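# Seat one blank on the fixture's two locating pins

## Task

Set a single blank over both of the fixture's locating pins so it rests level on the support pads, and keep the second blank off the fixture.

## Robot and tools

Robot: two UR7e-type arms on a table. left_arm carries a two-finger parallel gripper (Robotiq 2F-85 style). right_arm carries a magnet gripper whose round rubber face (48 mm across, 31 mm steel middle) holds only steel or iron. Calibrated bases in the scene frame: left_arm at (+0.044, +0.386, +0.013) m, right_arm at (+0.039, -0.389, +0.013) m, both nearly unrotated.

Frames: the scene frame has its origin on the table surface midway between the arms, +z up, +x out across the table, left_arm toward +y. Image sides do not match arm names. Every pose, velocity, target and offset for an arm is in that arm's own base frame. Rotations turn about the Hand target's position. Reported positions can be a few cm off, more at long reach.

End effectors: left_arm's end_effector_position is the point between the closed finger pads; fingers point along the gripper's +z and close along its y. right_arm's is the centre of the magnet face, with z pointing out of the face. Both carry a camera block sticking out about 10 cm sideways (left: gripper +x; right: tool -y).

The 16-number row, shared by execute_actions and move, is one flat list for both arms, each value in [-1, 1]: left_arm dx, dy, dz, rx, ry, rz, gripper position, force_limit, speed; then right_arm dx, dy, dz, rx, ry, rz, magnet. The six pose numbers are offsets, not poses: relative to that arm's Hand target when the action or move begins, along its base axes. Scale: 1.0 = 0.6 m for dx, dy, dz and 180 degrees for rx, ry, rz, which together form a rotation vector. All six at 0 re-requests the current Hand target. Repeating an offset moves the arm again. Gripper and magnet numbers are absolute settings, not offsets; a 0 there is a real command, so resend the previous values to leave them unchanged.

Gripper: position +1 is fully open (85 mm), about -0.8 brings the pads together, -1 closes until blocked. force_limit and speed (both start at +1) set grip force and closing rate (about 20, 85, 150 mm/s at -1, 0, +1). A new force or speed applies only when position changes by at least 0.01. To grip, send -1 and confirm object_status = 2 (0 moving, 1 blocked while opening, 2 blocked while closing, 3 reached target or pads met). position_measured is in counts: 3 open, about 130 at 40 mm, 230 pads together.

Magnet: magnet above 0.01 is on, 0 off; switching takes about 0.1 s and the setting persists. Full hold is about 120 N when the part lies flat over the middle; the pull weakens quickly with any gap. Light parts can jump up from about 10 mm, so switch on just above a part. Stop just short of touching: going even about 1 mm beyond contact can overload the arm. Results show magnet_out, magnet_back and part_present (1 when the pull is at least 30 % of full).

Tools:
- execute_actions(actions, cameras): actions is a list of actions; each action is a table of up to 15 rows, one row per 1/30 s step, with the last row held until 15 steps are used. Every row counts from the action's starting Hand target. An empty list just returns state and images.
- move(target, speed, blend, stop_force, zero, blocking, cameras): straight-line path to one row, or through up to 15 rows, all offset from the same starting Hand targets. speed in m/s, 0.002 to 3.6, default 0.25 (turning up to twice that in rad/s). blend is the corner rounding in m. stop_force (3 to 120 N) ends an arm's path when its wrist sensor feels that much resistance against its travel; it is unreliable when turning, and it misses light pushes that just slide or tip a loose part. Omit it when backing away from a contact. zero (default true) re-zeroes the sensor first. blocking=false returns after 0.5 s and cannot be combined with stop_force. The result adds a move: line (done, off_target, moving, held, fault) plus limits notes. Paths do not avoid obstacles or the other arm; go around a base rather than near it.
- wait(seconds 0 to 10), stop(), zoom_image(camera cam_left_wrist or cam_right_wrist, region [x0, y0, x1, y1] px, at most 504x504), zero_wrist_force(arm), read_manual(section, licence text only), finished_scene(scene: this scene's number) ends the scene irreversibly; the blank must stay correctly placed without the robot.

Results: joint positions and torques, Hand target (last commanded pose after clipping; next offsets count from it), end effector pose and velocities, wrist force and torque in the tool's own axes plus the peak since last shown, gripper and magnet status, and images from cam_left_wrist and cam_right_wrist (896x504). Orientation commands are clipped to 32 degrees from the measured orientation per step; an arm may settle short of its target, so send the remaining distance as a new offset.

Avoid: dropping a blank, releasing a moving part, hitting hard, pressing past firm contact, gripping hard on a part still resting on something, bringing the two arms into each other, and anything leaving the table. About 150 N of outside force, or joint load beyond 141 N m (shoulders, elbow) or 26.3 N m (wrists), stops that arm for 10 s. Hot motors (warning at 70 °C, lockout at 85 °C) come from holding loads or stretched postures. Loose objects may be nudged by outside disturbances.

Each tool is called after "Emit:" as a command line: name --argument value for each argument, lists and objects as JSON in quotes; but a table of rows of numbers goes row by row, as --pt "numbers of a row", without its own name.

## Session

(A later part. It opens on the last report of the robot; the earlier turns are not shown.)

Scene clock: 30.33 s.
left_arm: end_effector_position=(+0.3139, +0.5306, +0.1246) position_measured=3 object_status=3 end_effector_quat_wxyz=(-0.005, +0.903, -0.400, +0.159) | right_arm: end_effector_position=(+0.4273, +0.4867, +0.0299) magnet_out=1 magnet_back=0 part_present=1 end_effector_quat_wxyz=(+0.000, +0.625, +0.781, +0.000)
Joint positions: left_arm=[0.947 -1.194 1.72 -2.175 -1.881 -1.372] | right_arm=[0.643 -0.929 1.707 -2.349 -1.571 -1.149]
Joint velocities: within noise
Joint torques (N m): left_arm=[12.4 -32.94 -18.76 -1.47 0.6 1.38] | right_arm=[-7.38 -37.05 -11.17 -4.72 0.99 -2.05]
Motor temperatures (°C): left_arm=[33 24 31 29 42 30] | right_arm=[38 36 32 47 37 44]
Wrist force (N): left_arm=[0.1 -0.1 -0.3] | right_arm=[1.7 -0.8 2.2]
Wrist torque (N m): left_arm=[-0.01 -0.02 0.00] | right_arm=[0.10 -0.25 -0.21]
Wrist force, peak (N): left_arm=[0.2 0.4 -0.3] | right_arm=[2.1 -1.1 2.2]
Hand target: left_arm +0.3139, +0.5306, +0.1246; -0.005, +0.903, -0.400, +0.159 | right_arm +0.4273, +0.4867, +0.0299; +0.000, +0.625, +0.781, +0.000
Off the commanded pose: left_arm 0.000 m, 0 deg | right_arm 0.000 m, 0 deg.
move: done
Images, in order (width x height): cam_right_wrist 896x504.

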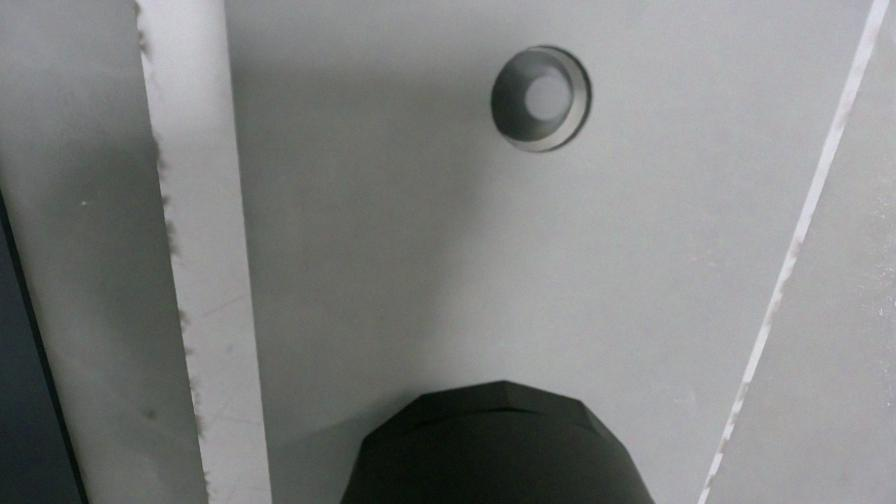

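Emit:
move --target '[0,0,0,0,0,0,1,1,1,-0.0001,0.0006,-0.007,0,0,0,1]' --speed 0.006 --stop_force 4 --cameras '["cam_right_wrist"]'

Emit:
zoom_image --camera "cam_right_wrist" --region '[420, 0, 672, 252]'

Scene clock: 32.23 s.
left_arm: end_effector_position=(+0.3139, +0.5306, +0.1246) position_measured=3 object_status=3 end_effector_quat_wxyz=(-0.005, +0.903, -0.400, +0.159) | right_arm: end_effector_position=(+0.4272, +0.4870, +0.0257) magnet_out=1 magnet_back=0 part_present=1 end_effector_quat_wxyz=(+0.000, +0.625, +0.781, +0.000)
Joint positions: left_arm=[0.947 -1.194 1.72 -2.175 -1.881 -1.372] | right_arm=[0.643 -0.922 1.707 -2.357 -1.571 -1.149]
Joint velocities: within noise
Joint torques (N m): left_arm=[11.97 -32.23 -18.04 -1.43 0.52 1.18] | right_arm=[8 -36.71 -11.16 -4.79 0.96 1.56]
Motor temperatures (°C): left_arm=[33 24 31 29 41 30] | right_arm=[38 36 32 47 37 44]
Wrist force (N): left_arm=[0.1 0.1 -0.2] | right_arm=[1.9 -1.0 2.3]
Wrist torque (N m): left_arm=[0.02 -0.01 0.00] | right_arm=[0.08 -0.26 -0.22]
Wrist force, peak (N): left_arm=[0.1 0.0 -0.5] | right_arm=[1.9 -1.2 2.5]
Hand target: left_arm +0.3139, +0.5306, +0.1246; -0.005, +0.903, -0.400, +0.159 | right_arm +0.4272, +0.4870, +0.0257; +0.000, +0.625, +0.781, +0.000
Off the commanded pose: left_arm 0.000 m, 0 deg | right_arm 0.000 m, 0 deg.
move: done
Images, in order (width x height): cam_right_wrist 896x504.

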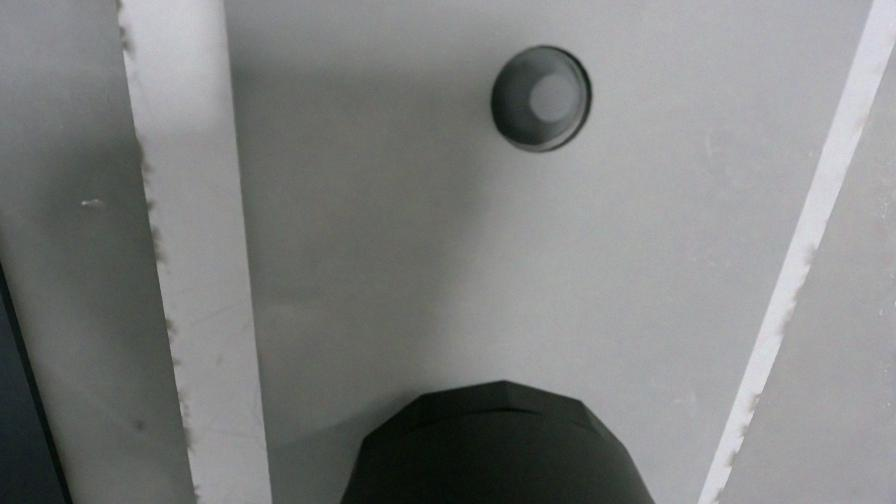

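Scaled by 2.000 from the camera's 896x504 image, which has a finer 1280x720 frame.

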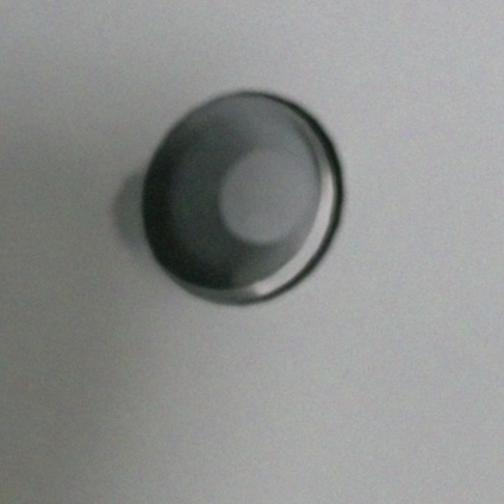

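Emit:
move --target '[0,0,0,0,0,0,1,1,1,0.0001,-0.0005,0,0,0,-0.0017,1]' --speed 0.02 --cameras '[]'

Emit:
move --target '[0,0,0,0,0,0,1,1,1,0,0,-0.03,0,0,0,1]' --speed 0.005 --stop_force 5 --cameras '["cam_right_wrist"]'

Emit:
zoom_image --camera "cam_right_wrist" --region '[420, 0, 672, 252]'

Scene clock: 33.60 s.
left_arm: end_effector_position=(+0.3139, +0.5306, +0.1246) position_measured=3 object_status=3 end_effector_quat_wxyz=(-0.005, +0.903, -0.400, +0.159) | right_arm: end_effector_position=(+0.4273, +0.4867, +0.0257) magnet_out=1 magnet_back=0 part_present=1 end_effector_quat_wxyz=(+0.000, +0.627, +0.779, +0.000)
Joint positions: left_arm=[0.947 -1.194 1.72 -2.175 -1.881 -1.372] | right_arm=[0.643 -0.922 1.708 -2.357 -1.571 -1.144]
Joint velocities: within noise
Joint torques (N m): left_arm=[11.94 -31.94 -17.94 -1.63 0.48 1.42] | right_arm=[-8.46 -52.78 -10.29 -4.97 0.85 1.88]
Motor temperatures (°C): left_arm=[33 24 31 29 41 30] | right_arm=[38 36 32 47 37 44]
Wrist force (N): left_arm=[0.0 0.2 0.0] | right_arm=[1.9 -1.0 2.3]
Wrist torque (N m): left_arm=[0.04 0.00 0.00] | right_arm=[0.08 -0.26 -0.21]
Wrist force, peak (N): left_arm=[0.0 0.1 -0.4] | right_arm=[2.0 -0.8 2.5]
Hand target: left_arm +0.3139, +0.5306, +0.1246; -0.005, +0.903, -0.400, +0.159 | right_arm +0.4273, +0.4867, +0.0257; +0.000, +0.627, +0.779, +0.000
Off the commanded pose: left_arm 0.000 m, 0 deg | right_arm 0.000 m, 0 deg.
move: done
No camera images: "cameras" was empty.

Scene clock: 36.10 s.
left_arm: end_effector_position=(+0.3139, +0.5306, +0.1246) position_measured=3 object_status=3 end_effector_quat_wxyz=(-0.005, +0.903, -0.400, +0.159) | right_arm: end_effector_position=(+0.4272, +0.4867, +0.0189) magnet_out=1 magnet_back=0 part_present=1 end_effector_quat_wxyz=(+0.000, +0.627, +0.779, +0.000)
Joint positions: left_arm=[0.947 -1.194 1.72 -2.175 -1.881 -1.372] | right_arm=[0.643 -0.911 1.711 -2.371 -1.571 -1.144]
Joint velocities: within noise
Joint torques (N m): left_arm=[12.16 -33.45 -18.64 -1.65 0.47 1.45] | right_arm=[-8.05 -53.89 -33.29 -3.95 -0.09 0.52]
Motor temperatures (°C): left_arm=[33 24 31 29 41 30] | right_arm=[38 36 32 47 37 44]
Wrist force (N): left_arm=[-0.1 0.1 -0.2] | right_arm=[-2.0 -13.0 2.3]
Wrist torque (N m): left_arm=[0.03 0.01 0.00] | right_arm=[-0.10 -0.29 0.25]
Wrist force, peak (N): left_arm=[0.0 0.2 -0.4] | right_arm=[-6.0 -18.5 -2.9]
Hand target: left_arm +0.3139, +0.5306, +0.1246; -0.005, +0.903, -0.400, +0.159 | right_arm +0.4273, +0.4867, +0.0189; +0.000, +0.627, +0.779, +0.000 (not the last commanded pose)
Off the commanded pose: left_arm 0.000 m, 0 deg | right_arm 0.011 m, 0 deg.
move: contact (right_arm)
Images, in order (width x height): cam_right_wrist 896x504.

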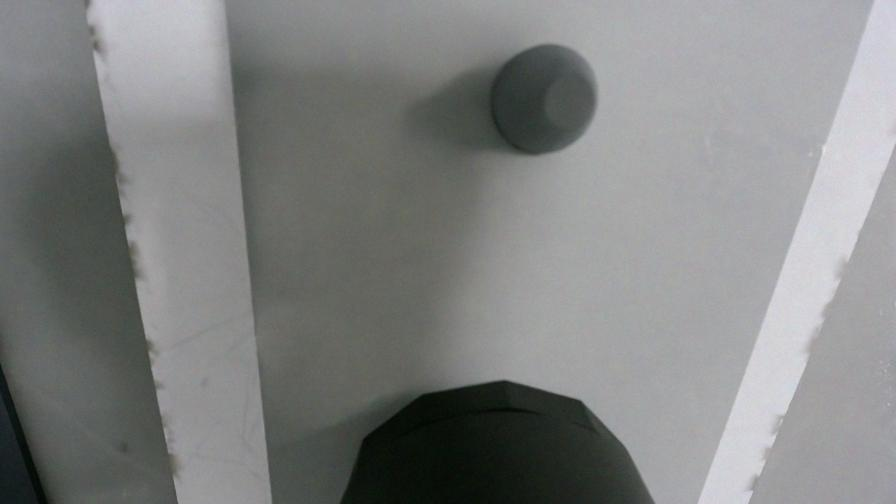

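Scaled by 2.000 from the camera's 896x504 image, which has a finer 1280x720 frame.

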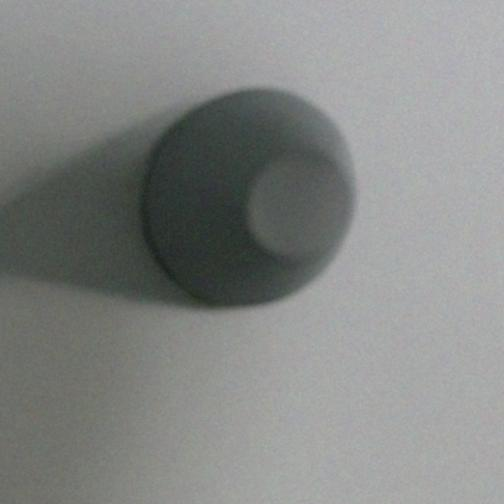

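Emit:
move --target '[0,0,0,0,0,0,1,1,1,-0.0008,-0.0002,0,0,0,0,1]' --speed 0.01 --cameras '[]'

Emit:
move --target '[0,0,0,0,0,0,1,1,1,0,0,-0.025,0,0,0,1]' --speed 0.005 --stop_force 5 --cameras '["cam_right_wrist"]'

Scene clock: 36.97 s.
left_arm: end_effector_position=(+0.3139, +0.5306, +0.1246) position_measured=3 object_status=3 end_effector_quat_wxyz=(-0.005, +0.903, -0.400, +0.159) | right_arm: end_effector_position=(+0.4269, +0.4866, +0.0189) magnet_out=1 magnet_back=0 part_present=1 end_effector_quat_wxyz=(+0.000, +0.627, +0.779, +0.000)
Joint positions: left_arm=[0.947 -1.194 1.72 -2.175 -1.881 -1.372] | right_arm=[0.643 -0.911 1.712 -2.372 -1.571 -1.144]
Joint velocities: within noise
Joint torques (N m): left_arm=[12.81 -33.37 -18.51 -1.72 0.31 1.23] | right_arm=[8.13 -52.76 -8.32 -4.7 0.64 1.47]
Motor temperatures (°C): left_arm=[33 24 31 29 41 30] | right_arm=[38 36 32 47 37 44]
Wrist force (N): left_arm=[0.2 0.1 -0.2] | right_arm=[1.7 -0.2 2.1]
Wrist torque (N m): left_arm=[0.02 -0.04 0.00] | right_arm=[0.06 -0.26 -0.10]
Wrist force, peak (N): left_arm=[0.0 0.2 -0.3] | right_arm=[-2.0 -15.1 2.7]
Hand target: left_arm +0.3139, +0.5306, +0.1246; -0.005, +0.903, -0.400, +0.159 | right_arm +0.4268, +0.4866, +0.0189; +0.000, +0.627, +0.779, +0.000
Off the commanded pose: left_arm 0.000 m, 0 deg | right_arm 0.000 m, 0 deg.
move: done
No camera images: "cameras" was empty.

Scene clock: 39.43 s.
left_arm: end_effector_position=(+0.3139, +0.5306, +0.1246) position_measured=3 object_status=3 end_effector_quat_wxyz=(-0.005, +0.903, -0.400, +0.159) | right_arm: end_effector_position=(+0.4268, +0.4866, +0.0121) magnet_out=1 magnet_back=0 part_present=1 end_effector_quat_wxyz=(+0.000, +0.627, +0.779, +0.000)
Joint positions: left_arm=[0.947 -1.194 1.72 -2.175 -1.881 -1.372] | right_arm=[0.643 -0.9 1.714 -2.386 -1.571 -1.144]
Joint velocities: within noise
Joint torques (N m): left_arm=[12.21 -33.19 -18.35 -1.63 0.6 1.32] | right_arm=[12.69 -50.65 -19.18 -1.17 2.1 -1.13]
Motor temperatures (°C): left_arm=[33 24 31 29 41 30] | right_arm=[38 36 32 47 37 44]
Wrist force (N): left_arm=[0.0 -0.1 -0.2] | right_arm=[-5.3 0.9 -1.5]
Wrist torque (N m): left_arm=[-0.01 0.01 0.00] | right_arm=[-0.11 -0.26 0.37]
Wrist force, peak (N): left_arm=[-0.1 0.2 -0.4] | right_arm=[-9.2 -3.6 -10.5]
Hand target: left_arm +0.3139, +0.5306, +0.1246; -0.005, +0.903, -0.400, +0.159 | right_arm +0.4268, +0.4866, +0.0121; +0.000, +0.627, +0.779, +0.000 (not the last commanded pose)
Off the commanded pose: left_arm 0.000 m, 0 deg | right_arm 0.008 m, 0 deg.
move: contact (right_arm)
Images, in order (width x height): cam_right_wrist 896x504.

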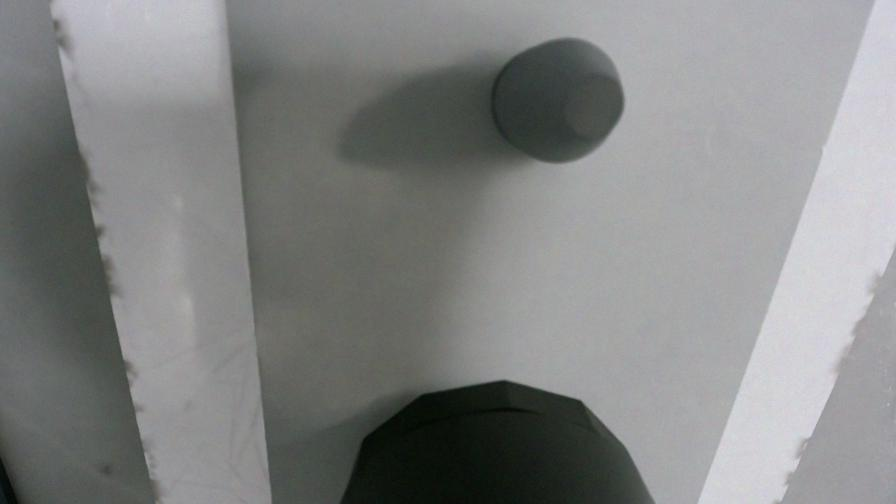

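Emit:
move --target '[0,0,0,0,0,0,1,1,1,0.0001,-0.00045,0.0005,0,0,-0.0014,1]' --speed 0.01 --cameras '[]'

Emit:
move --target '[0,0,0,0,0,0,1,1,1,0,0,-0.02,0,0,0,1]' --speed 0.005 --stop_force 6 --cameras '["cam_right_wrist"]'

Scene clock: 40.30 s.
left_arm: end_effector_position=(+0.3139, +0.5306, +0.1246) position_measured=3 object_status=3 end_effector_quat_wxyz=(-0.005, +0.903, -0.400, +0.159) | right_arm: end_effector_position=(+0.4268, +0.4864, +0.0124) magnet_out=1 magnet_back=0 part_present=1 end_effector_quat_wxyz=(+0.000, +0.628, +0.778, +0.000)
Joint positions: left_arm=[0.947 -1.194 1.72 -2.175 -1.881 -1.372] | right_arm=[0.643 -0.9 1.714 -2.385 -1.571 -1.14]
Joint velocities: within noise
Joint torques (N m): left_arm=[12.59 -32.99 -19.63 -1.2 0.43 1.46] | right_arm=[-7.39 -52.52 -7.51 -0.57 1.21 1.54]
Motor temperatures (°C): left_arm=[33 24 31 29 41 30] | right_arm=[38 36 32 47 37 44]
Wrist force (N): left_arm=[-0.1 0.2 -0.2] | right_arm=[2.9 2.6 2.8]
Wrist torque (N m): left_arm=[0.04 0.02 0.00] | right_arm=[0.06 -0.23 -0.29]
Wrist force, peak (N): left_arm=[0.2 0.2 -0.2] | right_arm=[-5.3 0.9 -0.9]
Hand target: left_arm +0.3139, +0.5306, +0.1246; -0.005, +0.903, -0.400, +0.159 | right_arm +0.4269, +0.4863, +0.0124; +0.000, +0.628, +0.778, +0.000
Off the commanded pose: left_arm 0.000 m, 0 deg | right_arm 0.000 m, 0 deg.
move: done
No camera images: "cameras" was empty.

Scene clock: 41.53 s.
left_arm: end_effector_position=(+0.3139, +0.5306, +0.1246) position_measured=3 object_status=3 end_effector_quat_wxyz=(-0.005, +0.903, -0.400, +0.159) | right_arm: end_effector_position=(+0.4268, +0.4863, +0.0120) magnet_out=1 magnet_back=0 part_present=1 end_effector_quat_wxyz=(+0.000, +0.628, +0.778, +0.000)
Joint positions: left_arm=[0.947 -1.194 1.72 -2.175 -1.881 -1.372] | right_arm=[0.643 -0.9 1.715 -2.386 -1.571 -1.14]
Joint velocities: within noise
Joint torques (N m): left_arm=[12.72 -32.75 -18.89 -1.37 0.37 1.3] | right_arm=[-5.94 -47.23 -15.74 -0.21 -0.04 0.74]
Motor temperatures (°C): left_arm=[33 24 31 29 41 30] | right_arm=[38 36 32 47 37 44]
Wrist force (N): left_arm=[-0.1 0.1 -0.1] | right_arm=[3.2 0.1 -5.8]
Wrist torque (N m): left_arm=[0.01 0.01 0.00] | right_arm=[-0.06 -0.37 -0.29]
Wrist force, peak (N): left_arm=[0.3 0.0 -0.3] | right_arm=[1.6 -2.3 -12.8]
Hand target: left_arm +0.3139, +0.5306, +0.1246; -0.005, +0.903, -0.400, +0.159 | right_arm +0.4268, +0.4863, +0.0120; +0.000, +0.628, +0.778, +0.000 (not the last commanded pose)
Off the commanded pose: left_arm 0.000 m, 0 deg | right_arm 0.012 m, 0 deg.
move: contact (right_arm)
Images, in order (width x height): cam_right_wrist 896x504.

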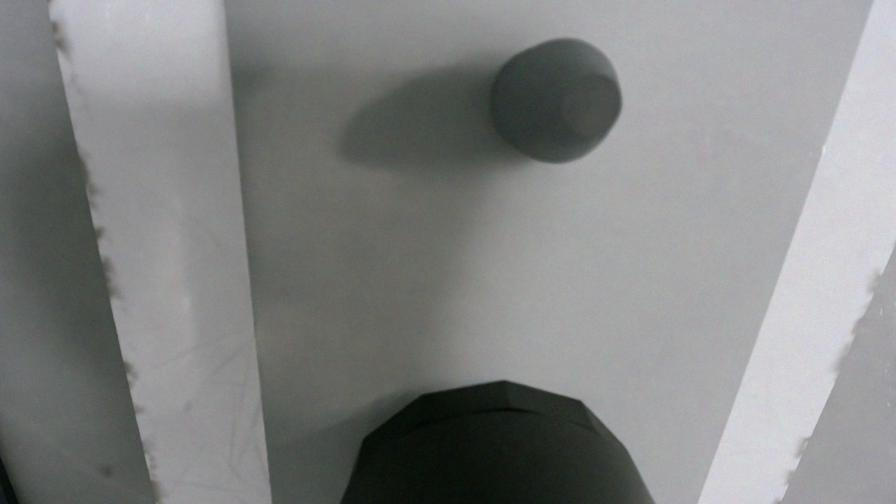

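Emit:
execute_actions --actions '[[[0,0,0,0,0,0,1,1,1,0,0,0,0,0,0,0]]]' --cameras '[]'

Emit:
move --pt "0 0 0 0 0 0 1 1 1 0 0 0.06 0 0 0 0" --pt "0 0 0 0 0 0 1 1 1 -0.12 0 0.4 0 0 0 0" --speed '[0.06,0.3]' --cameras '["cam_right_wrist"]'

Emit:
zoom_image --camera "cam_right_wrist" --region '[322, 100, 574, 352]'

Scene clock: 42.43 s.
left_arm: end_effector_position=(+0.3139, +0.5306, +0.1246) position_measured=3 object_status=3 end_effector_quat_wxyz=(-0.005, +0.903, -0.400, +0.159) | right_arm: end_effector_position=(+0.4268, +0.4863, +0.0120) magnet_out=0 magnet_back=1 part_present=0 end_effector_quat_wxyz=(+0.000, +0.628, +0.778, +0.000)
Joint positions: left_arm=[0.947 -1.194 1.72 -2.175 -1.881 -1.372] | right_arm=[0.643 -0.9 1.715 -2.386 -1.571 -1.14]
Joint velocities: within noise
Joint torques (N m): left_arm=[12.61 -33.34 -18.41 -1.6 0.4 1.26] | right_arm=[-4.98 -35.61 -22.69 -1.1 0.22 -0.77]
Motor temperatures (°C): left_arm=[33 24 31 29 41 30] | right_arm=[38 36 32 47 37 44]
Wrist force (N): left_arm=[0.2 -0.1 -0.2] | right_arm=[2.3 -0.9 -9.6]
Wrist torque (N m): left_arm=[-0.01 -0.03 0.00] | right_arm=[0.08 -0.37 -0.24]
Wrist force, peak (N): left_arm=[0.2 -0.2 -0.4] | right_arm=[2.0 -1.0 -11.1]
Hand target: left_arm +0.3139, +0.5306, +0.1246; -0.005, +0.903, -0.400, +0.159 | right_arm +0.4268, +0.4863, +0.0120; +0.000, +0.628, +0.778, +0.000
Off the commanded pose: left_arm 0.000 m, 0 deg | right_arm 0.000 m, 0 deg.
No camera images: "cameras" was empty.

Scene clock: 44.50 s.
left_arm: end_effector_position=(+0.3139, +0.5306, +0.1246) position_measured=3 object_status=3 end_effector_quat_wxyz=(-0.005, +0.903, -0.400, +0.159) | right_arm: end_effector_position=(+0.3549, +0.4863, +0.2519) magnet_out=0 magnet_back=1 part_present=0 end_effector_quat_wxyz=(+0.000, +0.628, +0.778, +0.000)
Joint positions: left_arm=[0.947 -1.194 1.72 -2.175 -1.881 -1.372] | right_arm=[0.717 -1.298 1.614 -1.888 -1.571 -1.065]
Joint velocities: within noise
Joint torques (N m): left_arm=[11.78 -33.08 -18.57 -1.49 0.5 1.51] | right_arm=[7.68 -43.17 -33.71 -0.97 -1.26 1.72]
Motor temperatures (°C): left_arm=[33 24 31 29 41 30] | right_arm=[38 36 32 47 37 44]
Wrist force (N): left_arm=[0.0 0.0 -0.3] | right_arm=[1.7 -0.6 -0.2]
Wrist torque (N m): left_arm=[0.01 0.00 0.00] | right_arm=[0.10 -0.20 -0.21]
Wrist force, peak (N): left_arm=[0.2 0.2 -0.4] | right_arm=[2.3 -1.3 -10.2]
Hand target: left_arm +0.3139, +0.5306, +0.1246; -0.005, +0.903, -0.400, +0.159 | right_arm +0.3548, +0.4863, +0.2520; +0.000, +0.628, +0.778, +0.000
Off the commanded pose: left_arm 0.000 m, 0 deg | right_arm 0.000 m, 0 deg.
move: done
Images, in order (width x height): cam_right_wrist 896x504.

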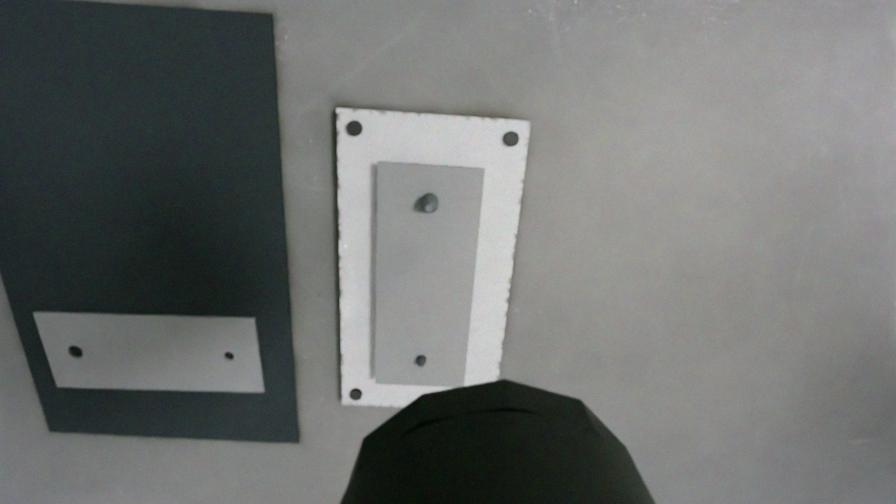

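Scaled by 2.000 from the camera's 896x504 image, which has a finer 1280x720 frame.

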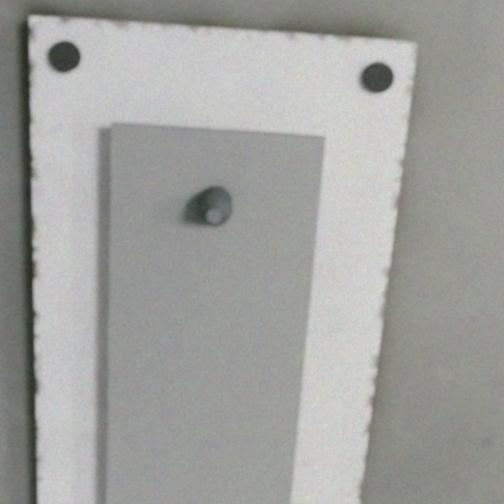

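Emit:
finished_scene --scene 1

The scene is finished: the task was done.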